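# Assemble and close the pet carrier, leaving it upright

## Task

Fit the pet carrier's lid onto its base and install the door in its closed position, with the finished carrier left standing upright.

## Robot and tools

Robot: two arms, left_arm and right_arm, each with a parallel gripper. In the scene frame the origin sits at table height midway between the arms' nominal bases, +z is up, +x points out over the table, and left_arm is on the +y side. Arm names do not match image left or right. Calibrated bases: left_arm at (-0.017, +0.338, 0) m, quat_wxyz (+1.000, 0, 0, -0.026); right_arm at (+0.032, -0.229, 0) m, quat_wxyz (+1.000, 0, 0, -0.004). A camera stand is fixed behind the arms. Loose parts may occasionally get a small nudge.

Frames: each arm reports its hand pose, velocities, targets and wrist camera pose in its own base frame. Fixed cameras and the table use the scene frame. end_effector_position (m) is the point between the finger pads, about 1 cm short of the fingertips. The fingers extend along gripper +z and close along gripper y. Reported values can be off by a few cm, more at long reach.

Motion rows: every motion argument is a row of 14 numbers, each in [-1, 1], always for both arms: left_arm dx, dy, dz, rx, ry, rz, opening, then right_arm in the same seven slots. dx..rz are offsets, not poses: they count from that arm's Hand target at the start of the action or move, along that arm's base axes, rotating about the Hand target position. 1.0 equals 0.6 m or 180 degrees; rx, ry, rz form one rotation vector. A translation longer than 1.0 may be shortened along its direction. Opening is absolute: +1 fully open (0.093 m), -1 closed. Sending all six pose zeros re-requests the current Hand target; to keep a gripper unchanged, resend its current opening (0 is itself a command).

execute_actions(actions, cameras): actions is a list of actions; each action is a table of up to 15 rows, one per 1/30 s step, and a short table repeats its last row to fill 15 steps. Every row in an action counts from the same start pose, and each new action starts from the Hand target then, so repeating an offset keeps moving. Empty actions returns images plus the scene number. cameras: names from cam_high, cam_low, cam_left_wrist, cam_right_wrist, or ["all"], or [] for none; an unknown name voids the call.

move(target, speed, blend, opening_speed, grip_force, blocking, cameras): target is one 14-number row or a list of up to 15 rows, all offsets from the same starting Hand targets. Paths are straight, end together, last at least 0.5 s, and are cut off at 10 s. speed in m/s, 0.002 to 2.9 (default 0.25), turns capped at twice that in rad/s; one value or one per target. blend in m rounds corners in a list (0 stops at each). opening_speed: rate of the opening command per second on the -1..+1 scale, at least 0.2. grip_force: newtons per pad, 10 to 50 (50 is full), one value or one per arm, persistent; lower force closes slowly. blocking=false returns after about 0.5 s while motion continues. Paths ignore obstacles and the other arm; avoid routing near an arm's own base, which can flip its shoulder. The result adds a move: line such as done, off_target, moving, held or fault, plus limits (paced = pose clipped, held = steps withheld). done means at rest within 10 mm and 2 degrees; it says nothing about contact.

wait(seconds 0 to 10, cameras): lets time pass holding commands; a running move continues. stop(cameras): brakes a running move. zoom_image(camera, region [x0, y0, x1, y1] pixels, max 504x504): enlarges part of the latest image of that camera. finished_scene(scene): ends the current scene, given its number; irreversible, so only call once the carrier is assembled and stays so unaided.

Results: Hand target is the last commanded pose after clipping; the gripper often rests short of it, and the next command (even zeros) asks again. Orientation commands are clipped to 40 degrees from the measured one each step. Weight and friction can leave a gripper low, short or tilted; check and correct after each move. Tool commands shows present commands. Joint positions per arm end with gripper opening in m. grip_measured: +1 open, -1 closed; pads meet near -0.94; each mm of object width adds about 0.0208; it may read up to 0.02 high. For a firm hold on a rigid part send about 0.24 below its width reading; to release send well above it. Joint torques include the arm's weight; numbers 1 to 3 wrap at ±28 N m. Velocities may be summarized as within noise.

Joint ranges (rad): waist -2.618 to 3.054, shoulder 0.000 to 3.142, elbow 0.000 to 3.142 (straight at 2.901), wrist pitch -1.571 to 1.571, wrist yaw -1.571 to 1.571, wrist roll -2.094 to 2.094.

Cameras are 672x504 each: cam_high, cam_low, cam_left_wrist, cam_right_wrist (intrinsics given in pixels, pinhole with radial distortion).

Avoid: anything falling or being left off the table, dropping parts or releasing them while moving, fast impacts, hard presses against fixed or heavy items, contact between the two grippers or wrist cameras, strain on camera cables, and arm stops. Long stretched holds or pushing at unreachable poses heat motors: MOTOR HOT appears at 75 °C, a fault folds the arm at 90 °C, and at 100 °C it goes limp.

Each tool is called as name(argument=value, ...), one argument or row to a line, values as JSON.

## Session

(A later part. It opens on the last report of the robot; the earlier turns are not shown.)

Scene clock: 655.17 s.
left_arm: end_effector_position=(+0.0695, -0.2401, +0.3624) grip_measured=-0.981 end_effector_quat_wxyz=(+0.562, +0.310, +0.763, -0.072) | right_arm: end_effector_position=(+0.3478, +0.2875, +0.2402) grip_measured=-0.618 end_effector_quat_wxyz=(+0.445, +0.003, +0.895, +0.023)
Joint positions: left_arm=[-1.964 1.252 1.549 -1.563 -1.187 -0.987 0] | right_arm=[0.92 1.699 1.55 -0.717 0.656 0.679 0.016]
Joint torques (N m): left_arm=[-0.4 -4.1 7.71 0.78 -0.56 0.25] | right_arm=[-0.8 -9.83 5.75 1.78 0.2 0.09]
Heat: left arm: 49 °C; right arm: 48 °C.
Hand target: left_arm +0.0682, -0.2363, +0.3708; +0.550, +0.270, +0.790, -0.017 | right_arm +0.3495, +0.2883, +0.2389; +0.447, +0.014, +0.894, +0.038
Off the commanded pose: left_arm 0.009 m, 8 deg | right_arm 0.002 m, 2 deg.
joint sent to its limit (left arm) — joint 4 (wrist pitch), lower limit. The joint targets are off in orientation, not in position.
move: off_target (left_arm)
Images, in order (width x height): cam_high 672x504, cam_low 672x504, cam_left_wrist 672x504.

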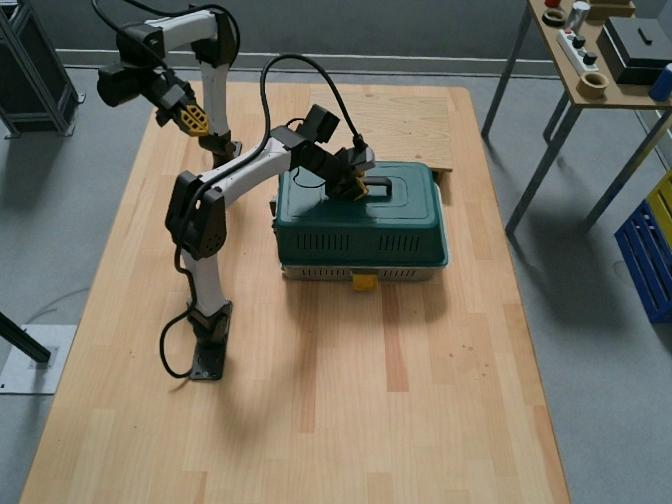

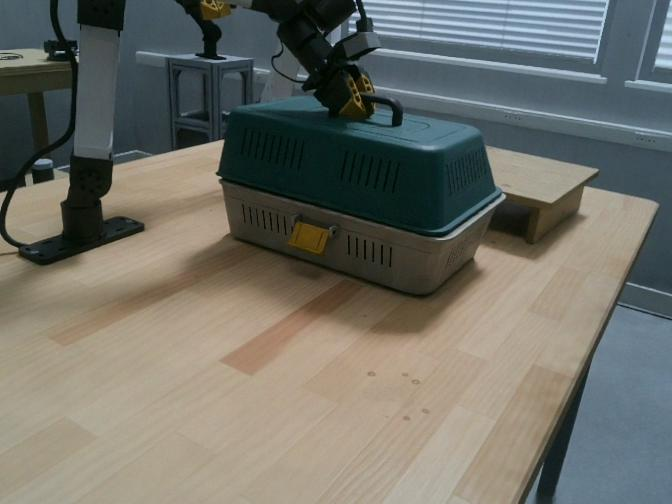

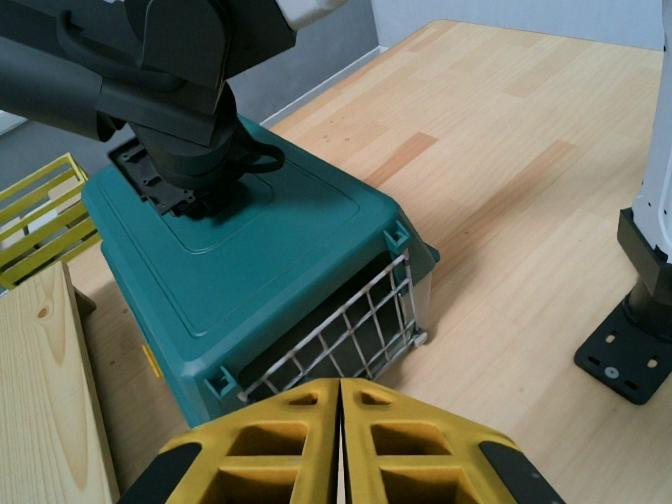

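move(
  target=[
    [0,0,0,0,0,0,-1,0,0,0.03,0.0,0.0,0,-1],
    [0,0,0,0,0,0,-1,0,-0.018,0.03,0.0,0.0,0,-1],
  ],
  cameras=["cam_left_wrist","cam_low","cam_high"],
  speed=0.03,
)

zoom_image(
  camera="cam_left_wrist",
  region=[370, 210, 450, 290],
)

zoom_image(
  camera="cam_left_wrist",
  region=[190, 350, 290, 420],
)

zoom_image(
  camera="cam_low",
  region=[350, 160, 520, 310],
)

Scene clock: 667.53 s.
left_arm: end_effector_position=(+0.0695, -0.2400, +0.3622) grip_measured=-0.981 end_effector_quat_wxyz=(+0.562, +0.310, +0.763, -0.072) | right_arm: end_effector_position=(+0.3468, +0.2852, +0.2413) grip_measured=-0.618 end_effector_quat_wxyz=(+0.433, +0.000, +0.901, +0.026)
Joint positions: left_arm=[-1.964 1.252 1.549 -1.564 -1.186 -0.986 0] | right_arm=[0.911 1.696 1.566 -0.749 0.628 0.677 0.016]
Joint torques (N m): left_arm=[-0.39 -4.16 7.77 0.75 -0.56 0.21] | right_arm=[-1.58 -12.38 7.69 1.57 0.36 -0.06]
Heat: left arm: 49 °C; right arm: 47 °C.
Hand target: left_arm +0.0682, -0.2363, +0.3708; +0.550, +0.270, +0.790, -0.017 | right_arm +0.3496, +0.2776, +0.2571; +0.447, +0.014, +0.894, +0.039
Off the commanded pose: left_arm 0.009 m, 8 deg | right_arm 0.018 m, 3 deg.
joint sent to its limit (left arm) — joint 4 (wrist pitch), lower limit. The joint targets are off in orientation, not in position.
move: off_target (left_arm, right_arm)
Images, in order (width x height): cam_high 672x504, cam_low 672x504, cam_left_wrist 672x504.

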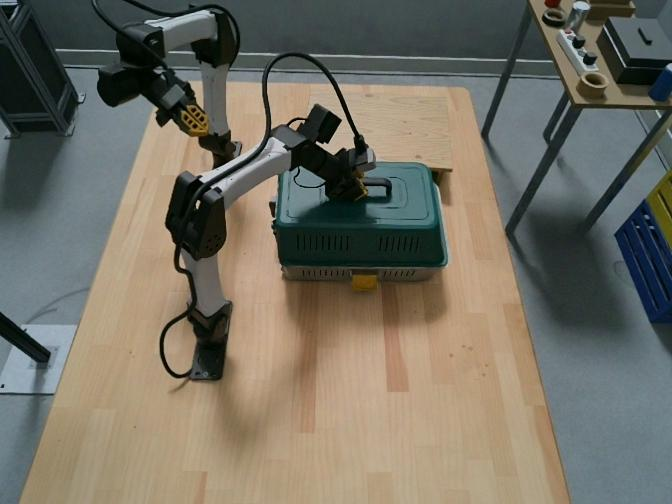

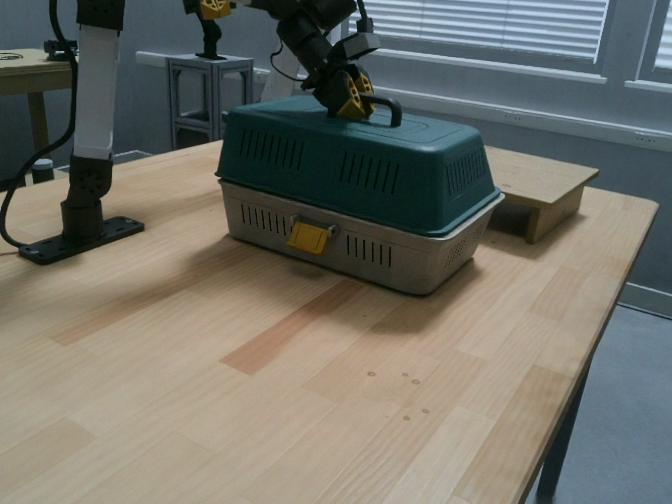

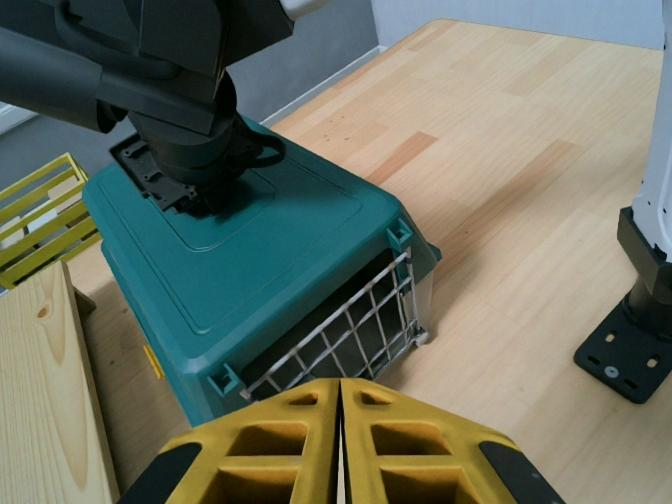

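Scaled by 6.300 from the camera's 672x504 image, which has a finer 960x720 frame.

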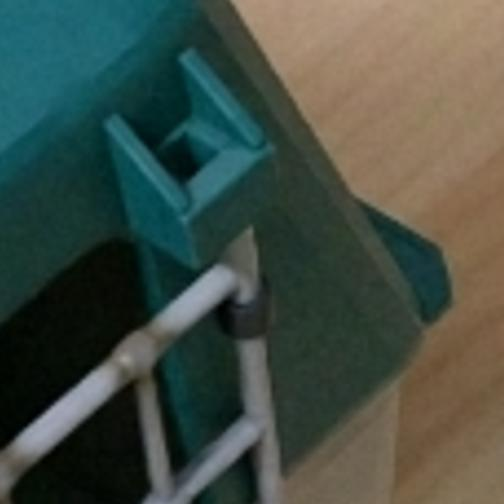

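Scaled by 5.040 from the camera's 672x504 image, which has a finer 960x720 frame.

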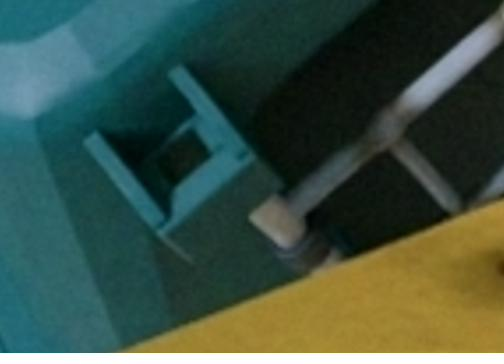

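Scaled by 2.965 from the camera's 672x504 image, which has a finer 960x720 frame.

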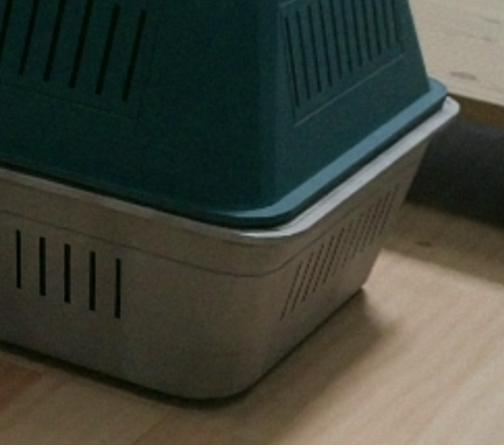

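move(
  target=[
    [0.02,-0.156,-0.2,0,-0.048,0,-1,0,0,0,0.0,0.0,0,-1],
    [0.053,-0.17,-0.34,0,-0.048,0,-1,0,0,0,0.0,0.0,0,-1],
  ],
  cameras=["cam_left_wrist","cam_low","cam_high"],
  speed=0.1,
)

Scene clock: 681.07 s.
left_arm: end_effector_position=(+0.0985, -0.3373, +0.1671) grip_measured=-0.981 end_effector_quat_wxyz=(+0.608, +0.275, +0.745, +0.010) | right_arm: end_effector_position=(+0.3469, +0.2851, +0.2413) grip_measured=-0.618 end_effector_quat_wxyz=(+0.433, +0.000, +0.901, +0.026)
Joint positions: left_arm=[-1.762 1.58 0.926 -0.421 -1.27 -0.686 0] | right_arm=[0.91 1.696 1.566 -0.749 0.628 0.677 0.016]
Joint torques (N m): left_arm=[0.54 -6.91 5.52 1.38 -0.49 0.19] | right_arm=[-1.58 -12.38 7.66 1.57 0.35 -0.06]
Heat: left arm: 49 °C; right arm: 51 °C.
Hand target: left_arm +0.1000, -0.3384, +0.1669; +0.608, +0.270, +0.747, +0.003 | right_arm +0.3497, +0.2774, +0.2571; +0.447, +0.014, +0.894, +0.039
Off the commanded pose: left_arm 0.002 m, 1 deg | right_arm 0.018 m, 3 deg.
move: off_target (right_arm)
Images, in order (width x height): cam_high 672x504, cam_low 672x504, cam_left_wrist 672x504.

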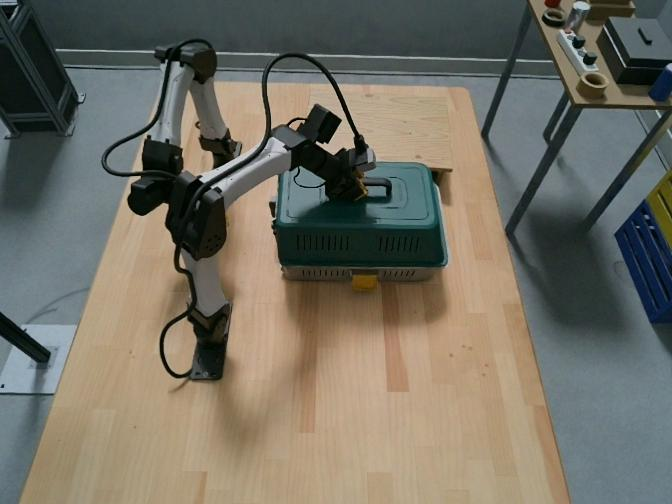

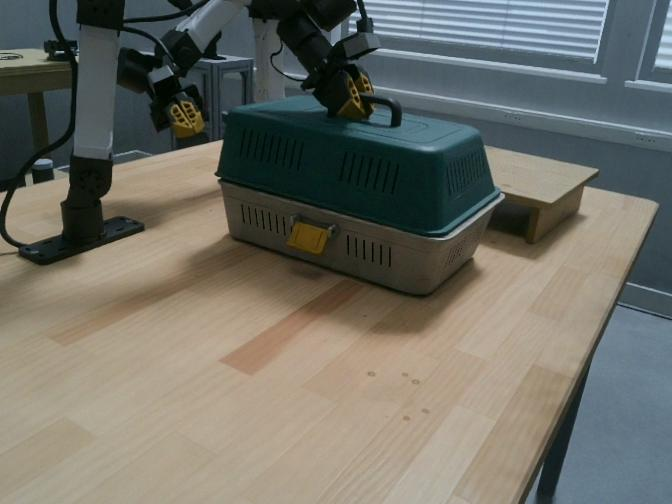

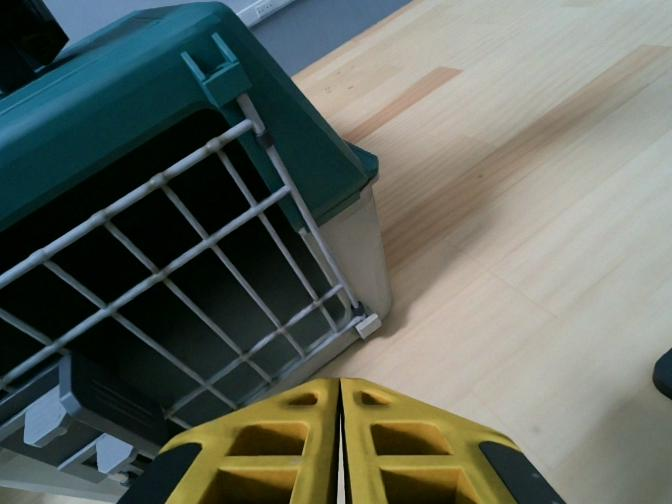

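Excellent view.

zoom_image(
  camera="cam_left_wrist",
  region=[160, 10, 400, 190],
)

zoom_image(
  camera="cam_left_wrist",
  region=[190, 20, 290, 160],
)

Scaled by 2.100 from the camera's 672x504 image, which has a finer 960x720 frame.

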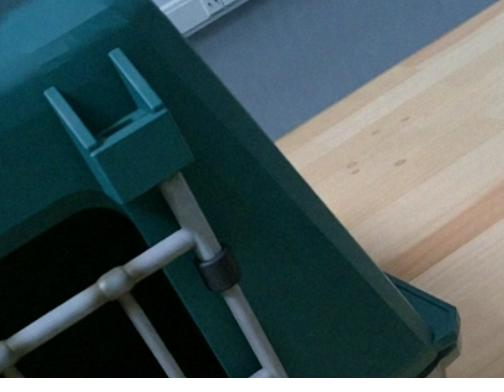

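Scaled by 3.600 from the camera's 672x504 image, which has a finer 960x720 frame.

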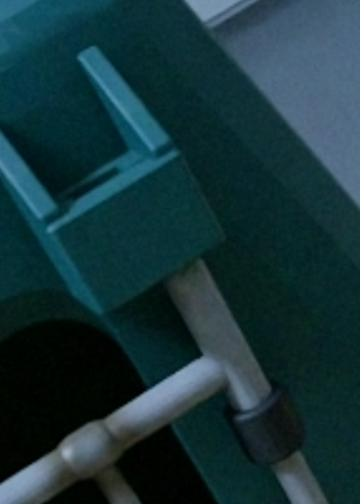

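move(
  target=[0.135,-0.045,0,0,0,0,-1,0,0,0,0.0,0.0,0,-1],
  cameras=["cam_left_wrist","cam_low","cam_high"],
  speed=0.06,
)

Scene clock: 692.63 s.
left_arm: end_effector_position=(+0.1800, -0.3625, +0.1701) grip_measured=-0.981 end_effector_quat_wxyz=(+0.608, +0.269, +0.747, +0.008) | right_arm: end_effector_position=(+0.3469, +0.2851, +0.2413) grip_measured=-0.618 end_effector_quat_wxyz=(+0.433, +0.000, +0.901, +0.026)
Joint positions: left_arm=[-1.486 1.603 0.857 0.156 -1.081 -0.174 0] | right_arm=[0.91 1.696 1.566 -0.749 0.628 0.677 0.016]
Joint torques (N m): left_arm=[0.42 -6.24 5.76 2.01 -0.23 0.24] | right_arm=[-1.58 -12.36 7.68 1.57 0.35 -0.07]
Heat: left arm: 49 °C; right arm: 53 °C.
Hand target: left_arm +0.1809, -0.3654, +0.1670; +0.608, +0.270, +0.747, +0.003 | right_arm +0.3497, +0.2774, +0.2571; +0.447, +0.014, +0.894, +0.039
Off the commanded pose: left_arm 0.004 m, 1 deg | right_arm 0.018 m, 3 deg.
move: off_target (right_arm)
Images, in order (width x height): cam_high 672x504, cam_low 672x504, cam_left_wrist 672x504.

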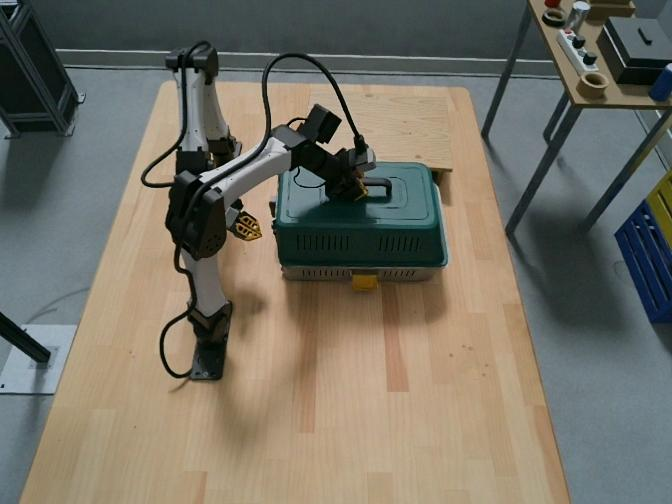

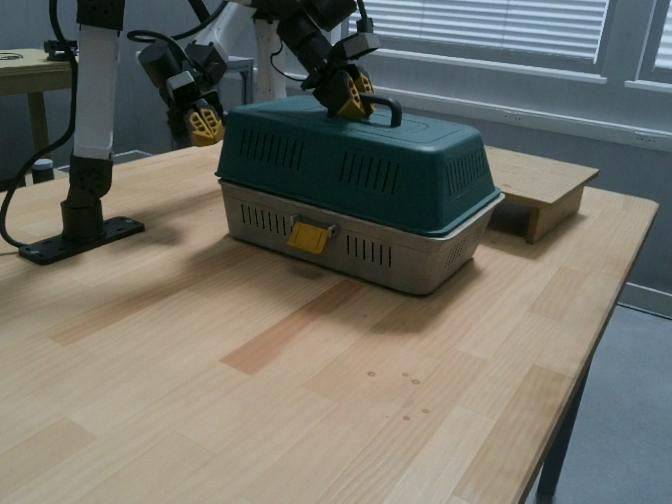

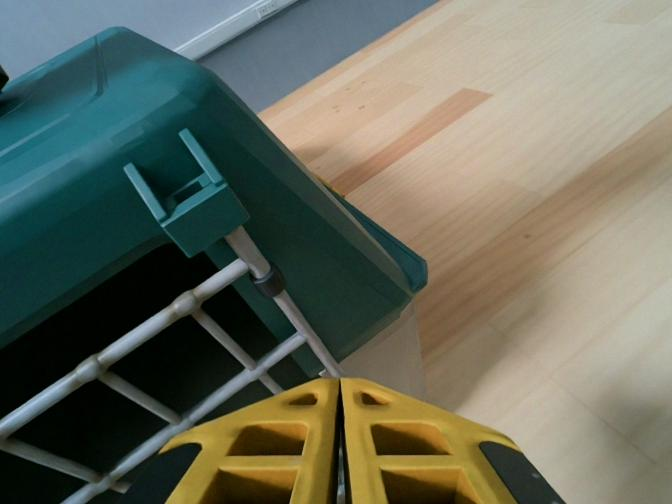

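zoom_image(
  camera="cam_left_wrist",
  region=[110, 120, 310, 320],
)

zoom_image(
  camera="cam_high",
  region=[250, 190, 310, 280],
)

Scaled by 2.520 from the camera's 672x504 image, which has a finer 960x720 frame.

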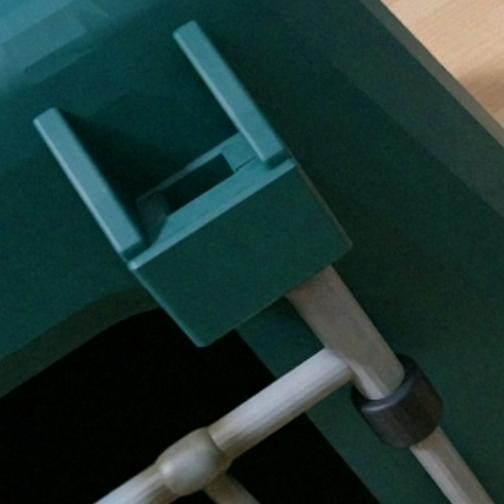

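Scaled by 5.600 from the camera's 672x504 image, which has a finer 960x720 frame.

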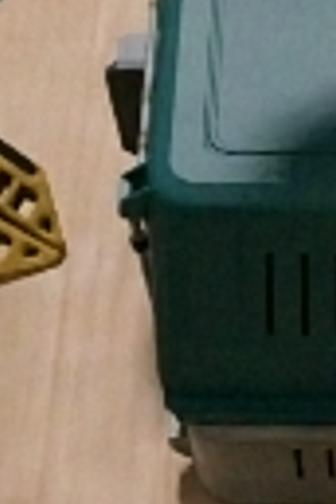

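move(
  target=[0.02,0.0,0,0,0,0,-1,0,0,0,0.0,0.0,0,-1],
  cameras=["cam_left_wrist"],
  speed=0.03,
)

Scene clock: 698.03 s.
left_arm: end_effector_position=(+0.1915, -0.3636, +0.1734) grip_measured=-0.981 end_effector_quat_wxyz=(+0.609, +0.266, +0.747, +0.004) | right_arm: end_effector_position=(+0.3469, +0.2851, +0.2413) grip_measured=-0.618 end_effector_quat_wxyz=(+0.433, +0.000, +0.901, +0.026)
Joint positions: left_arm=[-1.449 1.603 0.857 0.201 -1.049 -0.134 0] | right_arm=[0.91 1.696 1.566 -0.749 0.628 0.677 0.016]
Joint torques (N m): left_arm=[0.49 -5.94 5.29 2.06 -0.18 0.25] | right_arm=[-1.59 -12.38 7.66 1.57 0.36 -0.07]
Heat: left arm: 49 °C; right arm: 53 °C.
Hand target: left_arm +0.1930, -0.3654, +0.1670; +0.608, +0.270, +0.747, +0.003 | right_arm +0.3497, +0.2774, +0.2571; +0.447, +0.014, +0.894, +0.039
Off the commanded pose: left_arm 0.007 m, 1 deg | right_arm 0.018 m, 3 deg.
move: off_target (right_arm)
Images, in order (width x height): cam_left_wrist 672x504.

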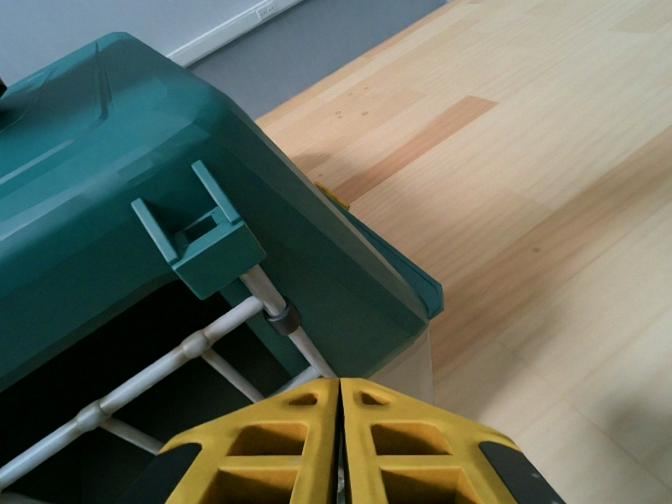

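move(
  target=[
    [0.01,0.0,0,0,0,0,-1,0,0,0.04,0,0,0,-1],
    [0.01,0.0,0,0,0,0,-1,0,-0.004,0.045,0.0,0.0,0,-1],
  ],
  cameras=["cam_left_wrist","cam_low"],
  speed=0.03,
)

zoom_image(
  camera="cam_left_wrist",
  region=[110, 120, 310, 320],
)

Scene clock: 702.90 s.
left_arm: end_effector_position=(+0.1966, -0.3634, +0.1701) grip_measured=-0.981 end_effector_quat_wxyz=(+0.607, +0.270, +0.747, +0.007) | right_arm: end_effector_position=(+0.3395, +0.2764, +0.2445) grip_measured=-0.618 end_effector_quat_wxyz=(+0.406, -0.012, +0.914, +0.014)
Joint positions: left_arm=[-1.432 1.609 0.85 0.222 -1.031 -0.114 0] | right_arm=[0.9 1.696 1.623 -0.868 0.593 0.676 0.016]
Joint torques (N m): left_arm=[0.7 -6.3 5.82 2.07 -0.16 0.25] | right_arm=[-0.96 -11.95 12.88 1.61 0.7 -0.08]
Heat: left arm: 50 °C; right arm: 53 °C.
Hand target: left_arm +0.1989, -0.3654, +0.1669; +0.608, +0.270, +0.747, +0.003 | right_arm +0.3496, +0.2750, +0.2839; +0.447, +0.014, +0.894, +0.038
Off the commanded pose: left_arm 0.004 m, 0 deg | right_arm 0.041 m, 7 deg.
move: off_target (right_arm)
Images, in order (width x height): cam_low 672x504, cam_left_wrist 672x504.

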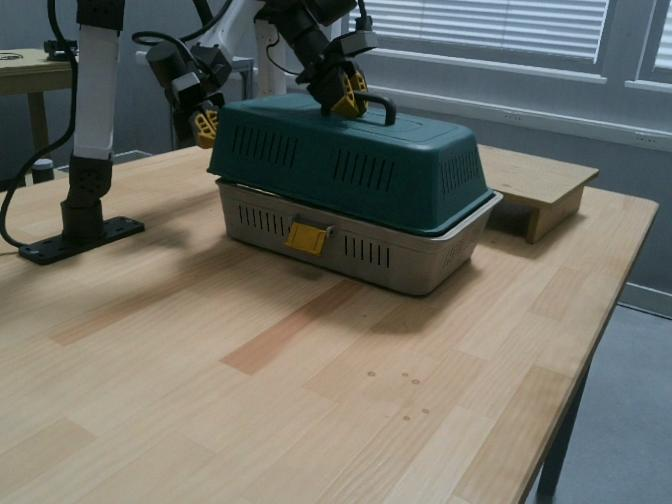

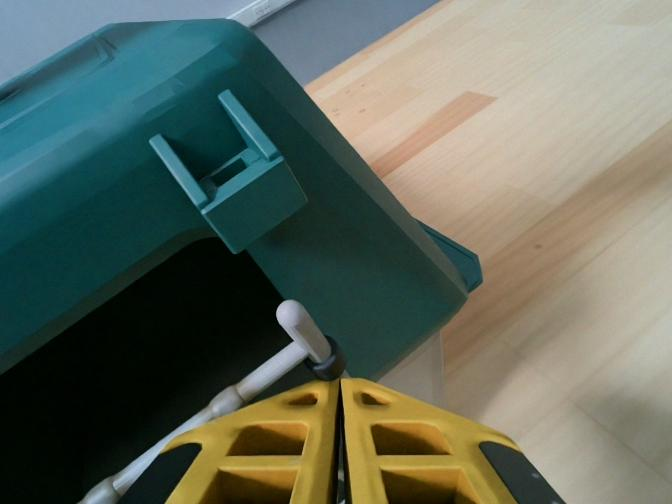

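Scaled by 2.520 from the camera's 672x504 image, which has a finer 960x720 frame.

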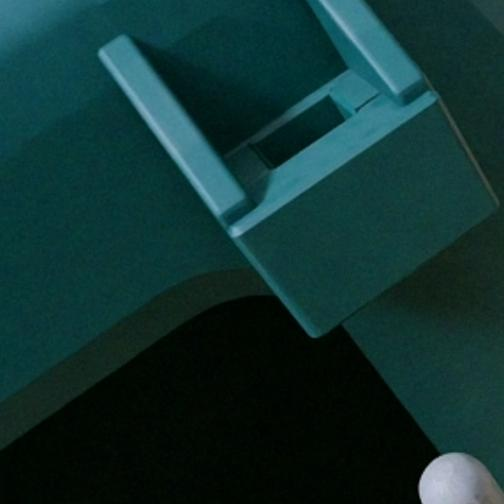

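move(
  target=[
    [0.0,0.0,0,0,0,0,-1,0.018,0.007,0.012,0,-0.02,0,-1],
    [0.018,0.0,0,0,0,0,-1,0.018,0.007,0.012,0.0,-0.02,0,-1],
  ],
  cameras=["cam_left_wrist","cam_low","cam_high"],
  speed=0.03,
)

zoom_image(
  camera="cam_left_wrist",
  region=[160, 100, 400, 380],
)

zoom_image(
  camera="cam_low",
  region=[180, 50, 520, 310],
)

Scene clock: 717.23 s.
left_arm: end_effector_position=(+0.2082, -0.3627, +0.1701) grip_measured=-0.981 end_effector_quat_wxyz=(+0.607, +0.269, +0.748, +0.009) | right_arm: end_effector_position=(+0.3457, +0.2753, +0.2502) grip_measured=-0.618 end_effector_quat_wxyz=(+0.422, -0.016, +0.907, +0.007)
Joint positions: left_arm=[-1.397 1.616 0.85 0.253 -1.005 -0.084 0] | right_arm=[0.895 1.696 1.623 -0.839 0.619 0.643 0.016]
Joint torques (N m): left_arm=[0.64 -6.3 5.59 2.19 -0.17 0.24] | right_arm=[-0.73 -11.62 11.75 2.11 0.78 -0.14]
Heat: left arm: 50 °C; right arm: 54 °C.
Hand target: left_arm +0.2098, -0.3653, +0.1669; +0.608, +0.270, +0.747, +0.003 | right_arm +0.3604, +0.2793, +0.2912; +0.475, +0.013, +0.879, +0.039
Off the commanded pose: left_arm 0.004 m, 1 deg | right_arm 0.044 m, 8 deg.
move: off_target (right_arm)
Images, in order (width x height): cam_high 672x504, cam_low 672x504, cam_left_wrist 672x504.

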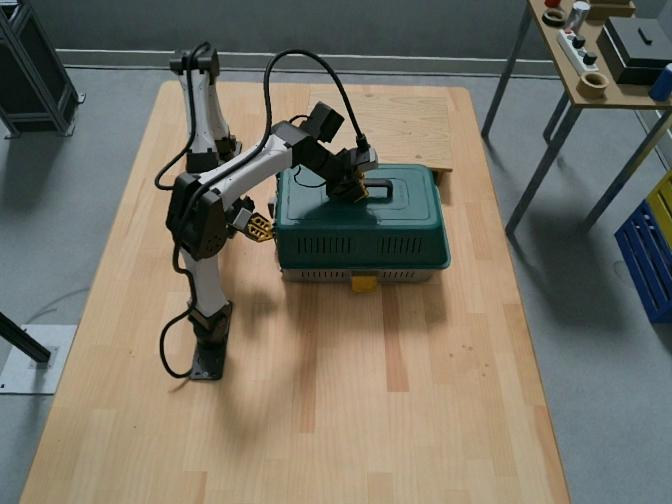

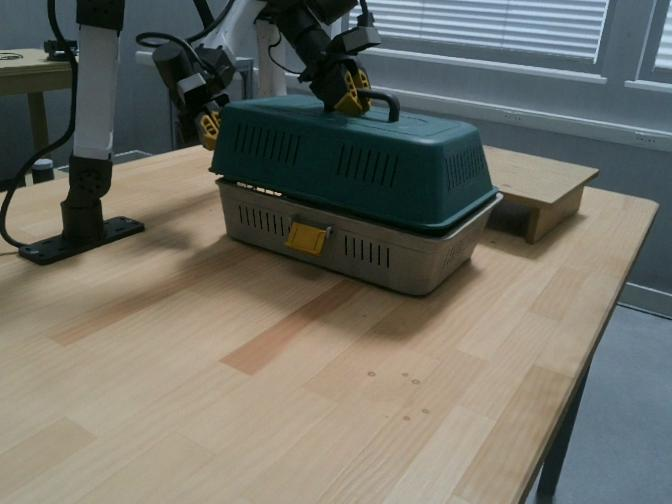

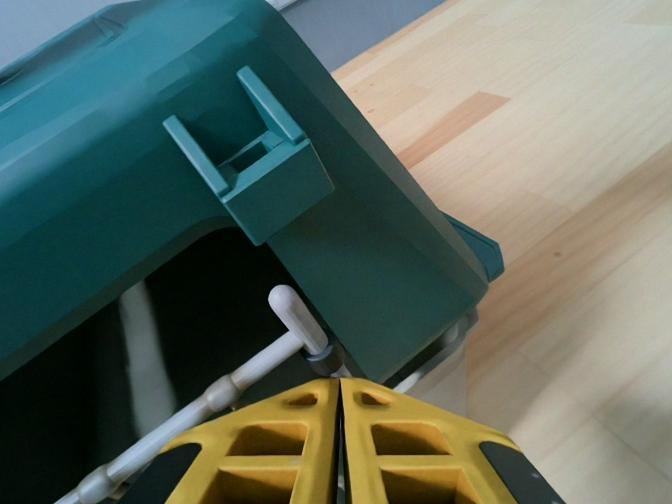

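Scaled by 1.800 from the camera's 672x504 image, which has a finer 960x720 frame.

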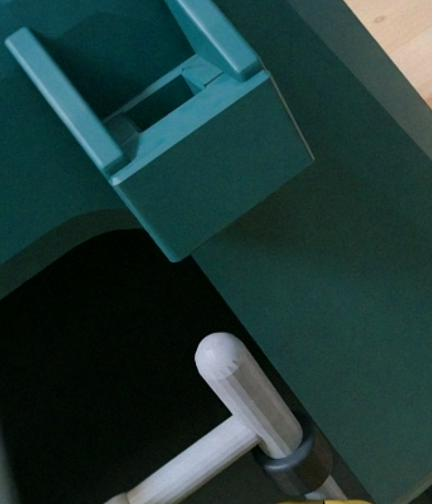

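Scaled by 1.482 from the camera's 672x504 image, which has a finer 960x720 frame.

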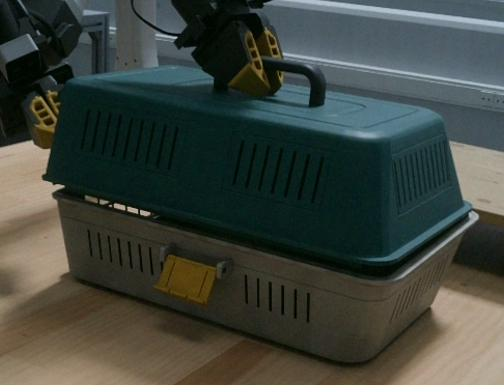

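move(
  target=[0.0,0.0,0,0,0,0,-1,0.004,0.02,0.0,0.008,0,0,-1],
  cameras=["cam_left_wrist","cam_low","cam_high"],
  speed=0.03,
)

zoom_image(
  camera="cam_left_wrist",
  region=[160, 100, 400, 380],
)

zoom_image(
  camera="cam_low",
  region=[180, 50, 520, 310],
)

Scene clock: 722.47 s.
left_arm: end_effector_position=(+0.2082, -0.3628, +0.1701) grip_measured=-0.981 end_effector_quat_wxyz=(+0.607, +0.269, +0.748, +0.009) | right_arm: end_effector_position=(+0.3489, +0.2792, +0.2522) grip_measured=-0.618 end_effector_quat_wxyz=(+0.425, -0.014, +0.905, +0.011)
Joint positions: left_arm=[-1.397 1.616 0.85 0.253 -1.005 -0.084 0] | right_arm=[0.895 1.709 1.64 -0.832 0.619 0.644 0.016]
Joint torques (N m): left_arm=[0.46 -6.37 5.67 2.16 -0.14 0.22] | right_arm=[0.34 -9.91 13.26 2.1 0.74 0.07]
Heat: left arm: 50 °C; right arm: 53 °C.
Hand target: left_arm +0.2098, -0.3654, +0.1669; +0.608, +0.270, +0.747, +0.003 | right_arm +0.3628, +0.2914, +0.2911; +0.474, +0.019, +0.879, +0.050
Off the commanded pose: left_arm 0.004 m, 1 deg | right_arm 0.043 m, 9 deg.
move: off_target (right_arm)
Images, in order (width x height): cam_high 672x504, cam_low 672x504, cam_left_wrist 672x504.

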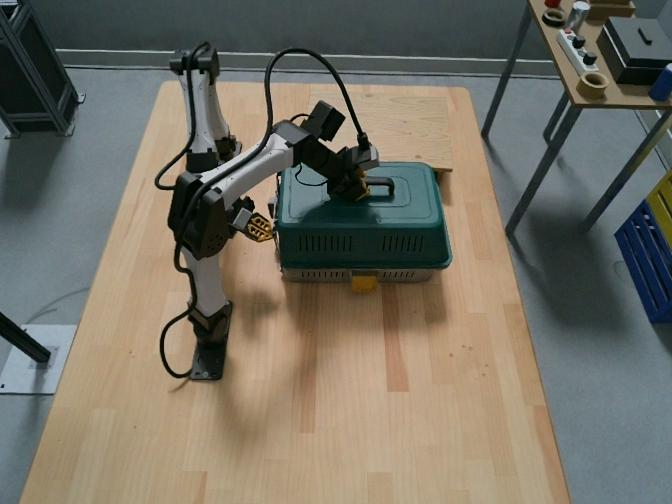

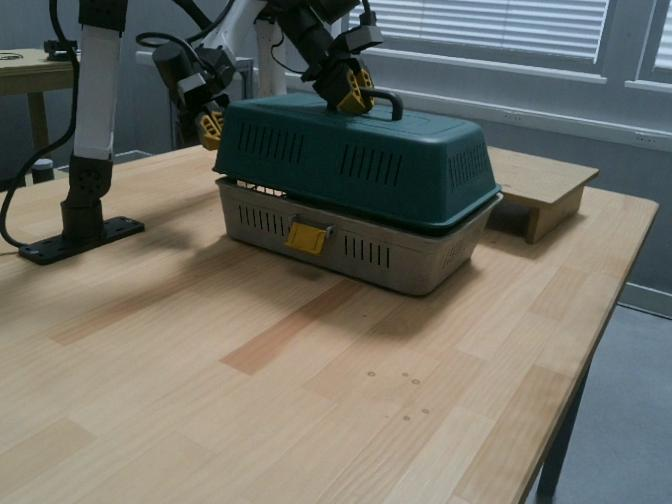

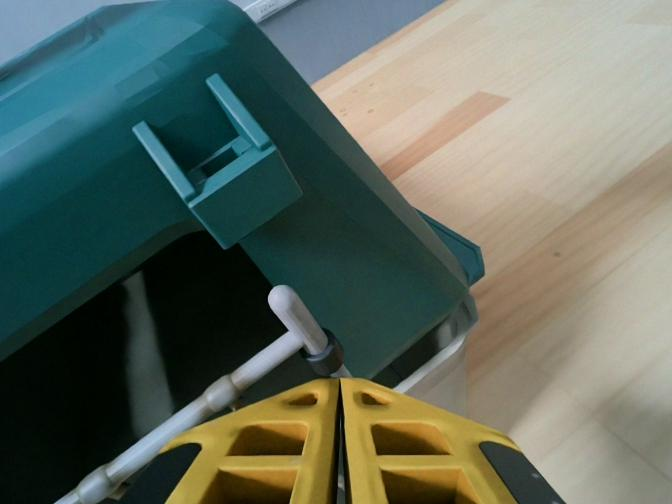

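Scaled by 1.800 from the camera's 672x504 image, which has a finer 960x720 frame.

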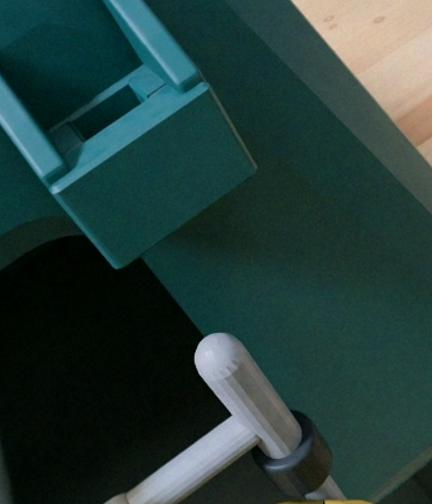

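Scaled by 1.482 from the camera's 672x504 image, which has a finer 960x720 frame.

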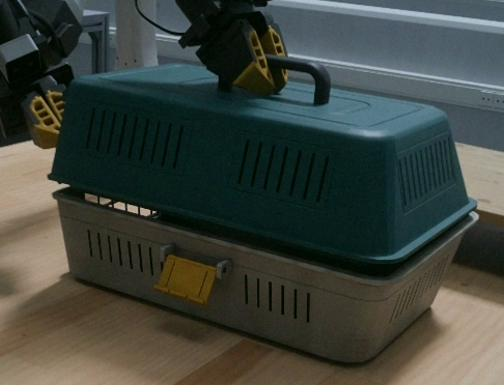

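move(
  target=[0.0,0.0,0,0,0,0,-1,0.0,0.01,-0.0,0.0,0,0,-1],
  cameras=["cam_left_wrist","cam_low","cam_high"],
  speed=0.03,
)

zoom_image(
  camera="cam_left_wrist",
  region=[160, 100, 400, 380],
)

zoom_image(
  camera="cam_high",
  region=[250, 190, 310, 280],
)

Scene clock: 731.57 s.
left_arm: end_effector_position=(+0.2082, -0.3628, +0.1701) grip_measured=-0.981 end_effector_quat_wxyz=(+0.607, +0.269, +0.748, +0.009) | right_arm: end_effector_position=(+0.3496, +0.2874, +0.2525) grip_measured=-0.618 end_effector_quat_wxyz=(+0.426, -0.014, +0.905, +0.016)
Joint positions: left_arm=[-1.397 1.616 0.85 0.253 -1.005 -0.084 0] | right_arm=[0.906 1.731 1.664 -0.832 0.62 0.652 0.016]
Joint torques (N m): left_arm=[0.7 -6.24 5.87 2.15 -0.19 0.24] | right_arm=[0.23 -10.22 13.31 2.02 0.8 0.07]
Heat: left arm: 50 °C; right arm: 55 °C.
Hand target: left_arm +0.2098, -0.3654, +0.1669; +0.608, +0.270, +0.747, +0.003 | right_arm +0.3628, +0.2973, +0.2913; +0.474, +0.019, +0.879, +0.050
Off the commanded pose: left_arm 0.004 m, 1 deg | right_arm 0.042 m, 8 deg.
move: off_target (right_arm)
Images, in order (width x height): cam_high 672x504, cam_low 672x504, cam_left_wrist 672x504.

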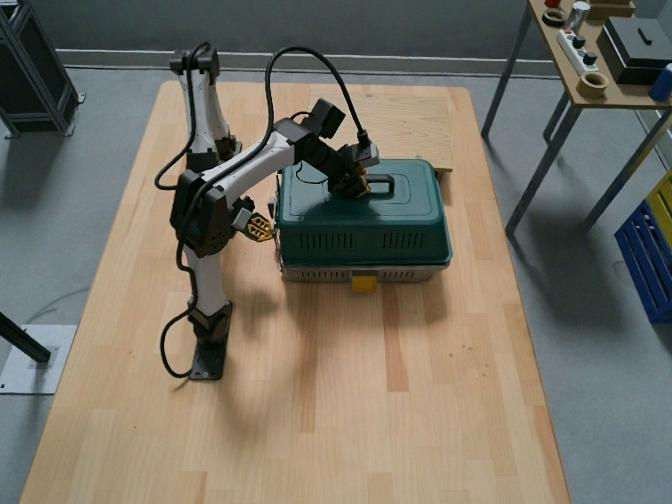

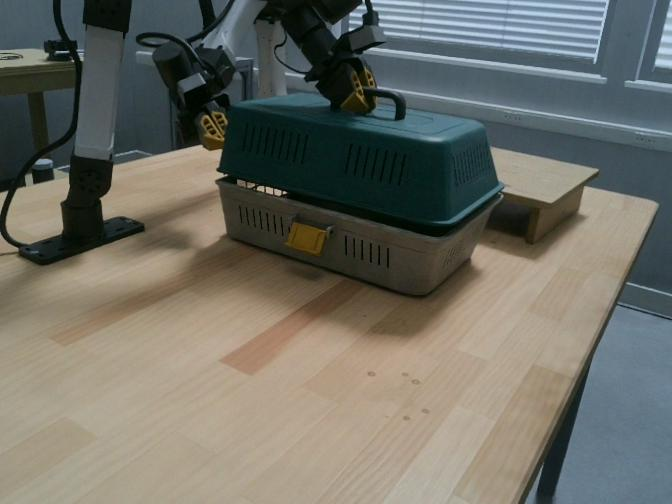

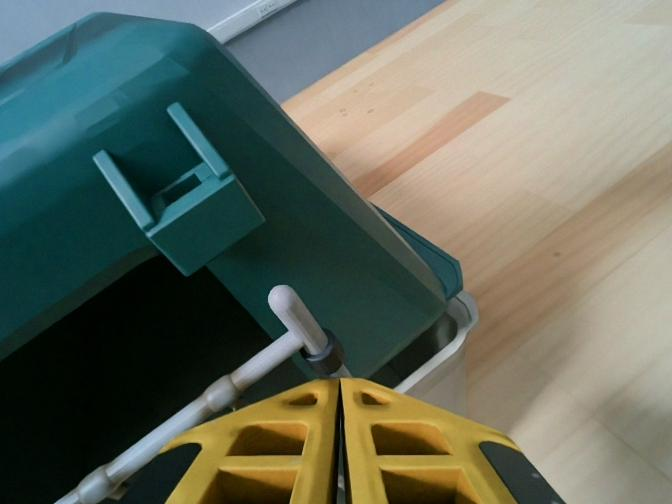

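Scaled by 1.800 from the camera's 672x504 image, which has a finer 960x720 frame.

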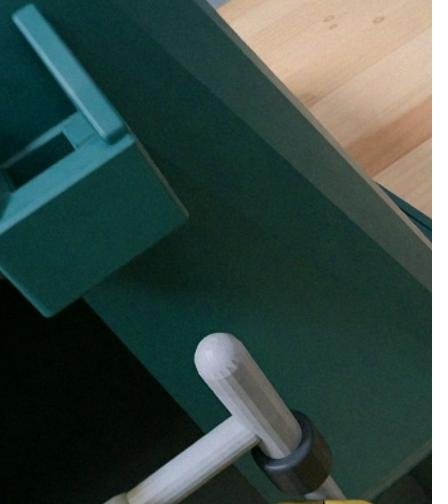

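Scaled by 5.600 from the camera's 672x504 image, which has a finer 960x720 frame.

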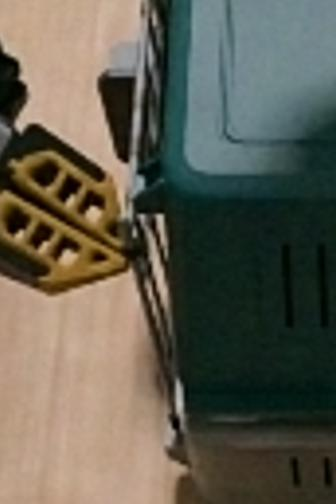

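move(
  target=[0.008,0.0,0,0,0,0,-1,-0.007,-0.011,-0.0,0.0,0,0,-1],
  cameras=["cam_left_wrist","cam_low","cam_high"],
  speed=0.03,
)

zoom_image(
  camera="cam_left_wrist",
  region=[160, 100, 400, 380],
)

zoom_image(
  camera="cam_high",
  region=[250, 190, 310, 280],
)

zoom_image(
  camera="cam_low",
  region=[180, 50, 520, 310],
)

Scene clock: 739.33 s.
left_arm: end_effector_position=(+0.2127, -0.3626, +0.1711) grip_measured=-0.981 end_effector_quat_wxyz=(+0.607, +0.268, +0.748, +0.007) | right_arm: end_effector_position=(+0.3498, +0.2871, +0.2526) grip_measured=-0.618 end_effector_quat_wxyz=(+0.426, -0.012, +0.904, +0.016)
Joint positions: left_arm=[-1.382 1.616 0.85 0.267 -0.992 -0.072 0] | right_arm=[0.906 1.731 1.664 -0.832 0.622 0.655 0.016]
Joint torques (N m): left_arm=[0.42 -6.24 5.79 2.14 -0.16 0.27] | right_arm=[-0.01 -12.77 10.47 2.04 0.77 0.04]
Heat: left arm: 51 °C; right arm: 57 °C.
Hand target: left_arm +0.2146, -0.3654, +0.1669; +0.608, +0.270, +0.747, +0.003 | right_arm +0.3586, +0.2907, +0.2913; +0.475, +0.019, +0.879, +0.050
Off the commanded pose: left_arm 0.005 m, 1 deg | right_arm 0.040 m, 8 deg.
move: off_target (right_arm)
Images, in order (width x height): cam_high 672x504, cam_low 672x504, cam_left_wrist 672x504.

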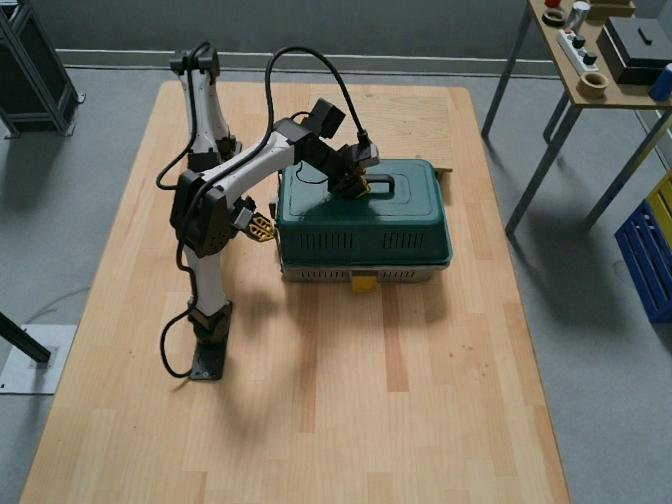

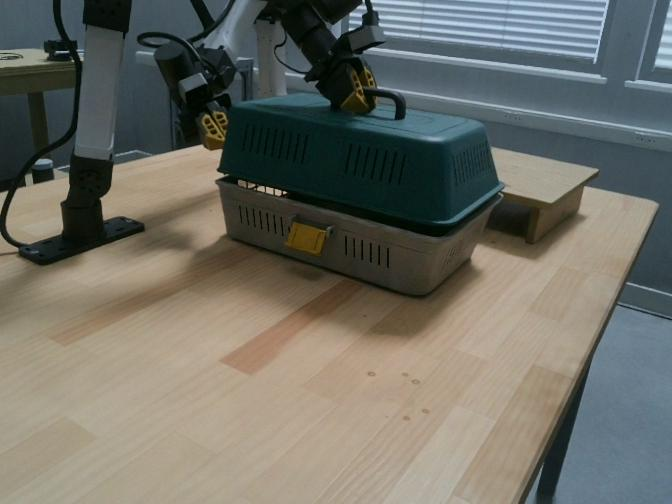

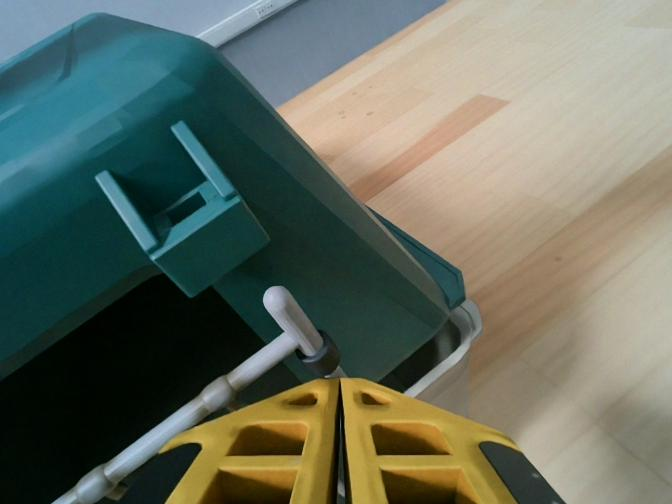

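Scaled by 1.800 from the camera's 672x504 image, which has a finer 960x720 frame.

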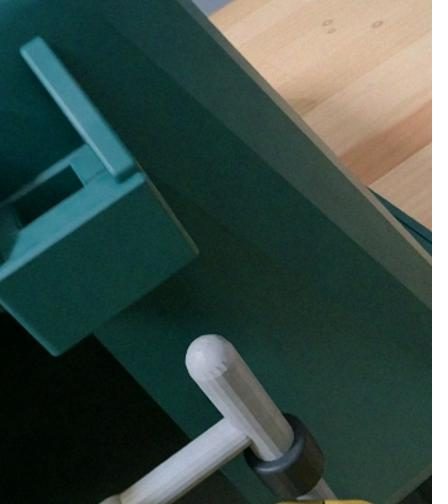

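Scaled by 5.600 from the camera's 672x504 image, which has a finer 960x720 frame.

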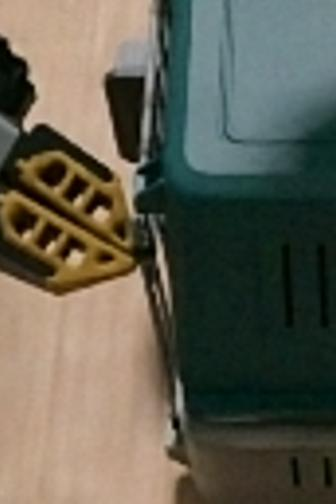

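Scaled by 1.482 from the camera's 672x504 image, which has a finer 960x720 frame.

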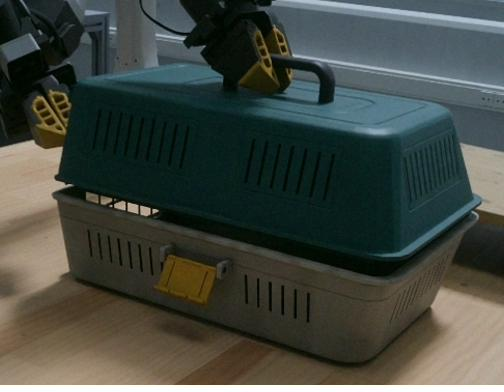

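move(
  target=[0.0,0.0,0,0,0,0,-1,-0.004,-0.009,-0.004,0.0,0,0,-1],
  cameras=["cam_left_wrist","cam_high"],
  speed=0.03,
)

zoom_image(
  camera="cam_left_wrist",
  region=[160, 100, 400, 380],
)

zoom_image(
  camera="cam_high",
  region=[250, 190, 310, 280],
)

Scene clock: 742.60 s.
left_arm: end_effector_position=(+0.2127, -0.3627, +0.1711) grip_measured=-0.981 end_effector_quat_wxyz=(+0.607, +0.268, +0.748, +0.007) | right_arm: end_effector_position=(+0.3493, +0.2866, +0.2499) grip_measured=-0.618 end_effector_quat_wxyz=(+0.425, -0.013, +0.905, +0.014)
Joint positions: left_arm=[-1.382 1.616 0.85 0.267 -0.991 -0.071 0] | right_arm=[0.906 1.73 1.654 -0.828 0.622 0.655 0.016]
Joint torques (N m): left_arm=[0.69 -5.98 5.76 2.14 -0.14 0.22] | right_arm=[-0.39 -14.9 8.12 2.11 0.74 0]
Heat: left arm: 51 °C; right arm: 57 °C.
Hand target: left_arm +0.2146, -0.3654, +0.1669; +0.608, +0.270, +0.747, +0.003 | right_arm +0.3562, +0.2852, +0.2888; +0.474, +0.019, +0.879, +0.050
Off the commanded pose: left_arm 0.005 m, 1 deg | right_arm 0.040 m, 8 deg.
move: off_target (right_arm)
Images, in order (width x height): cam_high 672x504, cam_left_wrist 672x504.

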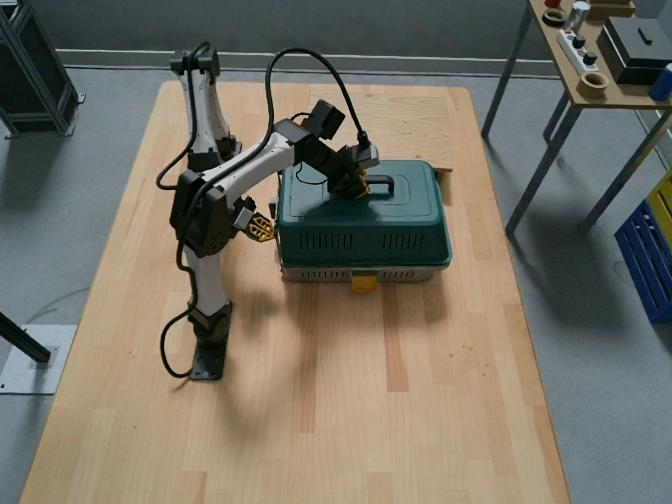

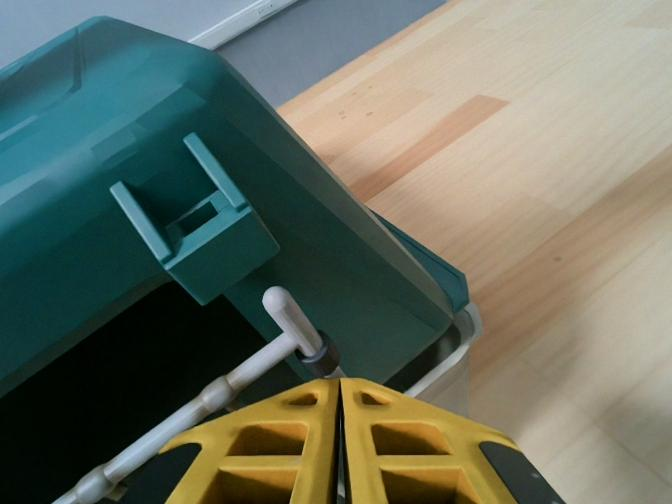

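Scaled by 1.800 from the camera's 672x504 image, which has a finer 960x720 frame.

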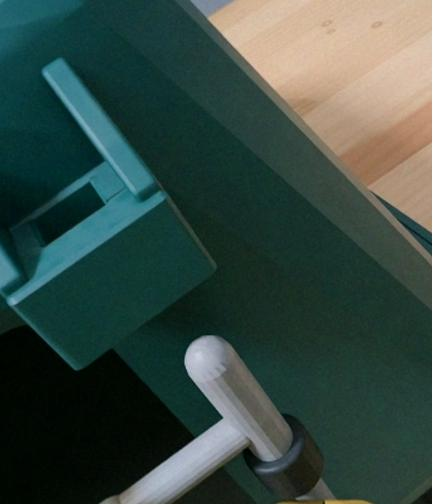

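Scaled by 5.600 from the camera's 672x504 image, which has a finer 960x720 frame.

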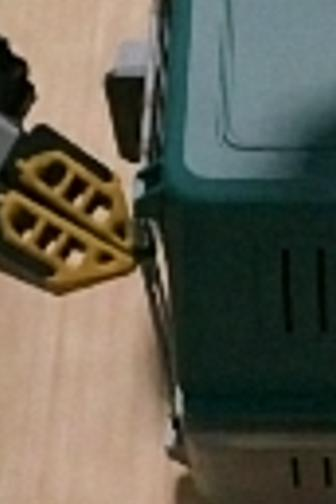

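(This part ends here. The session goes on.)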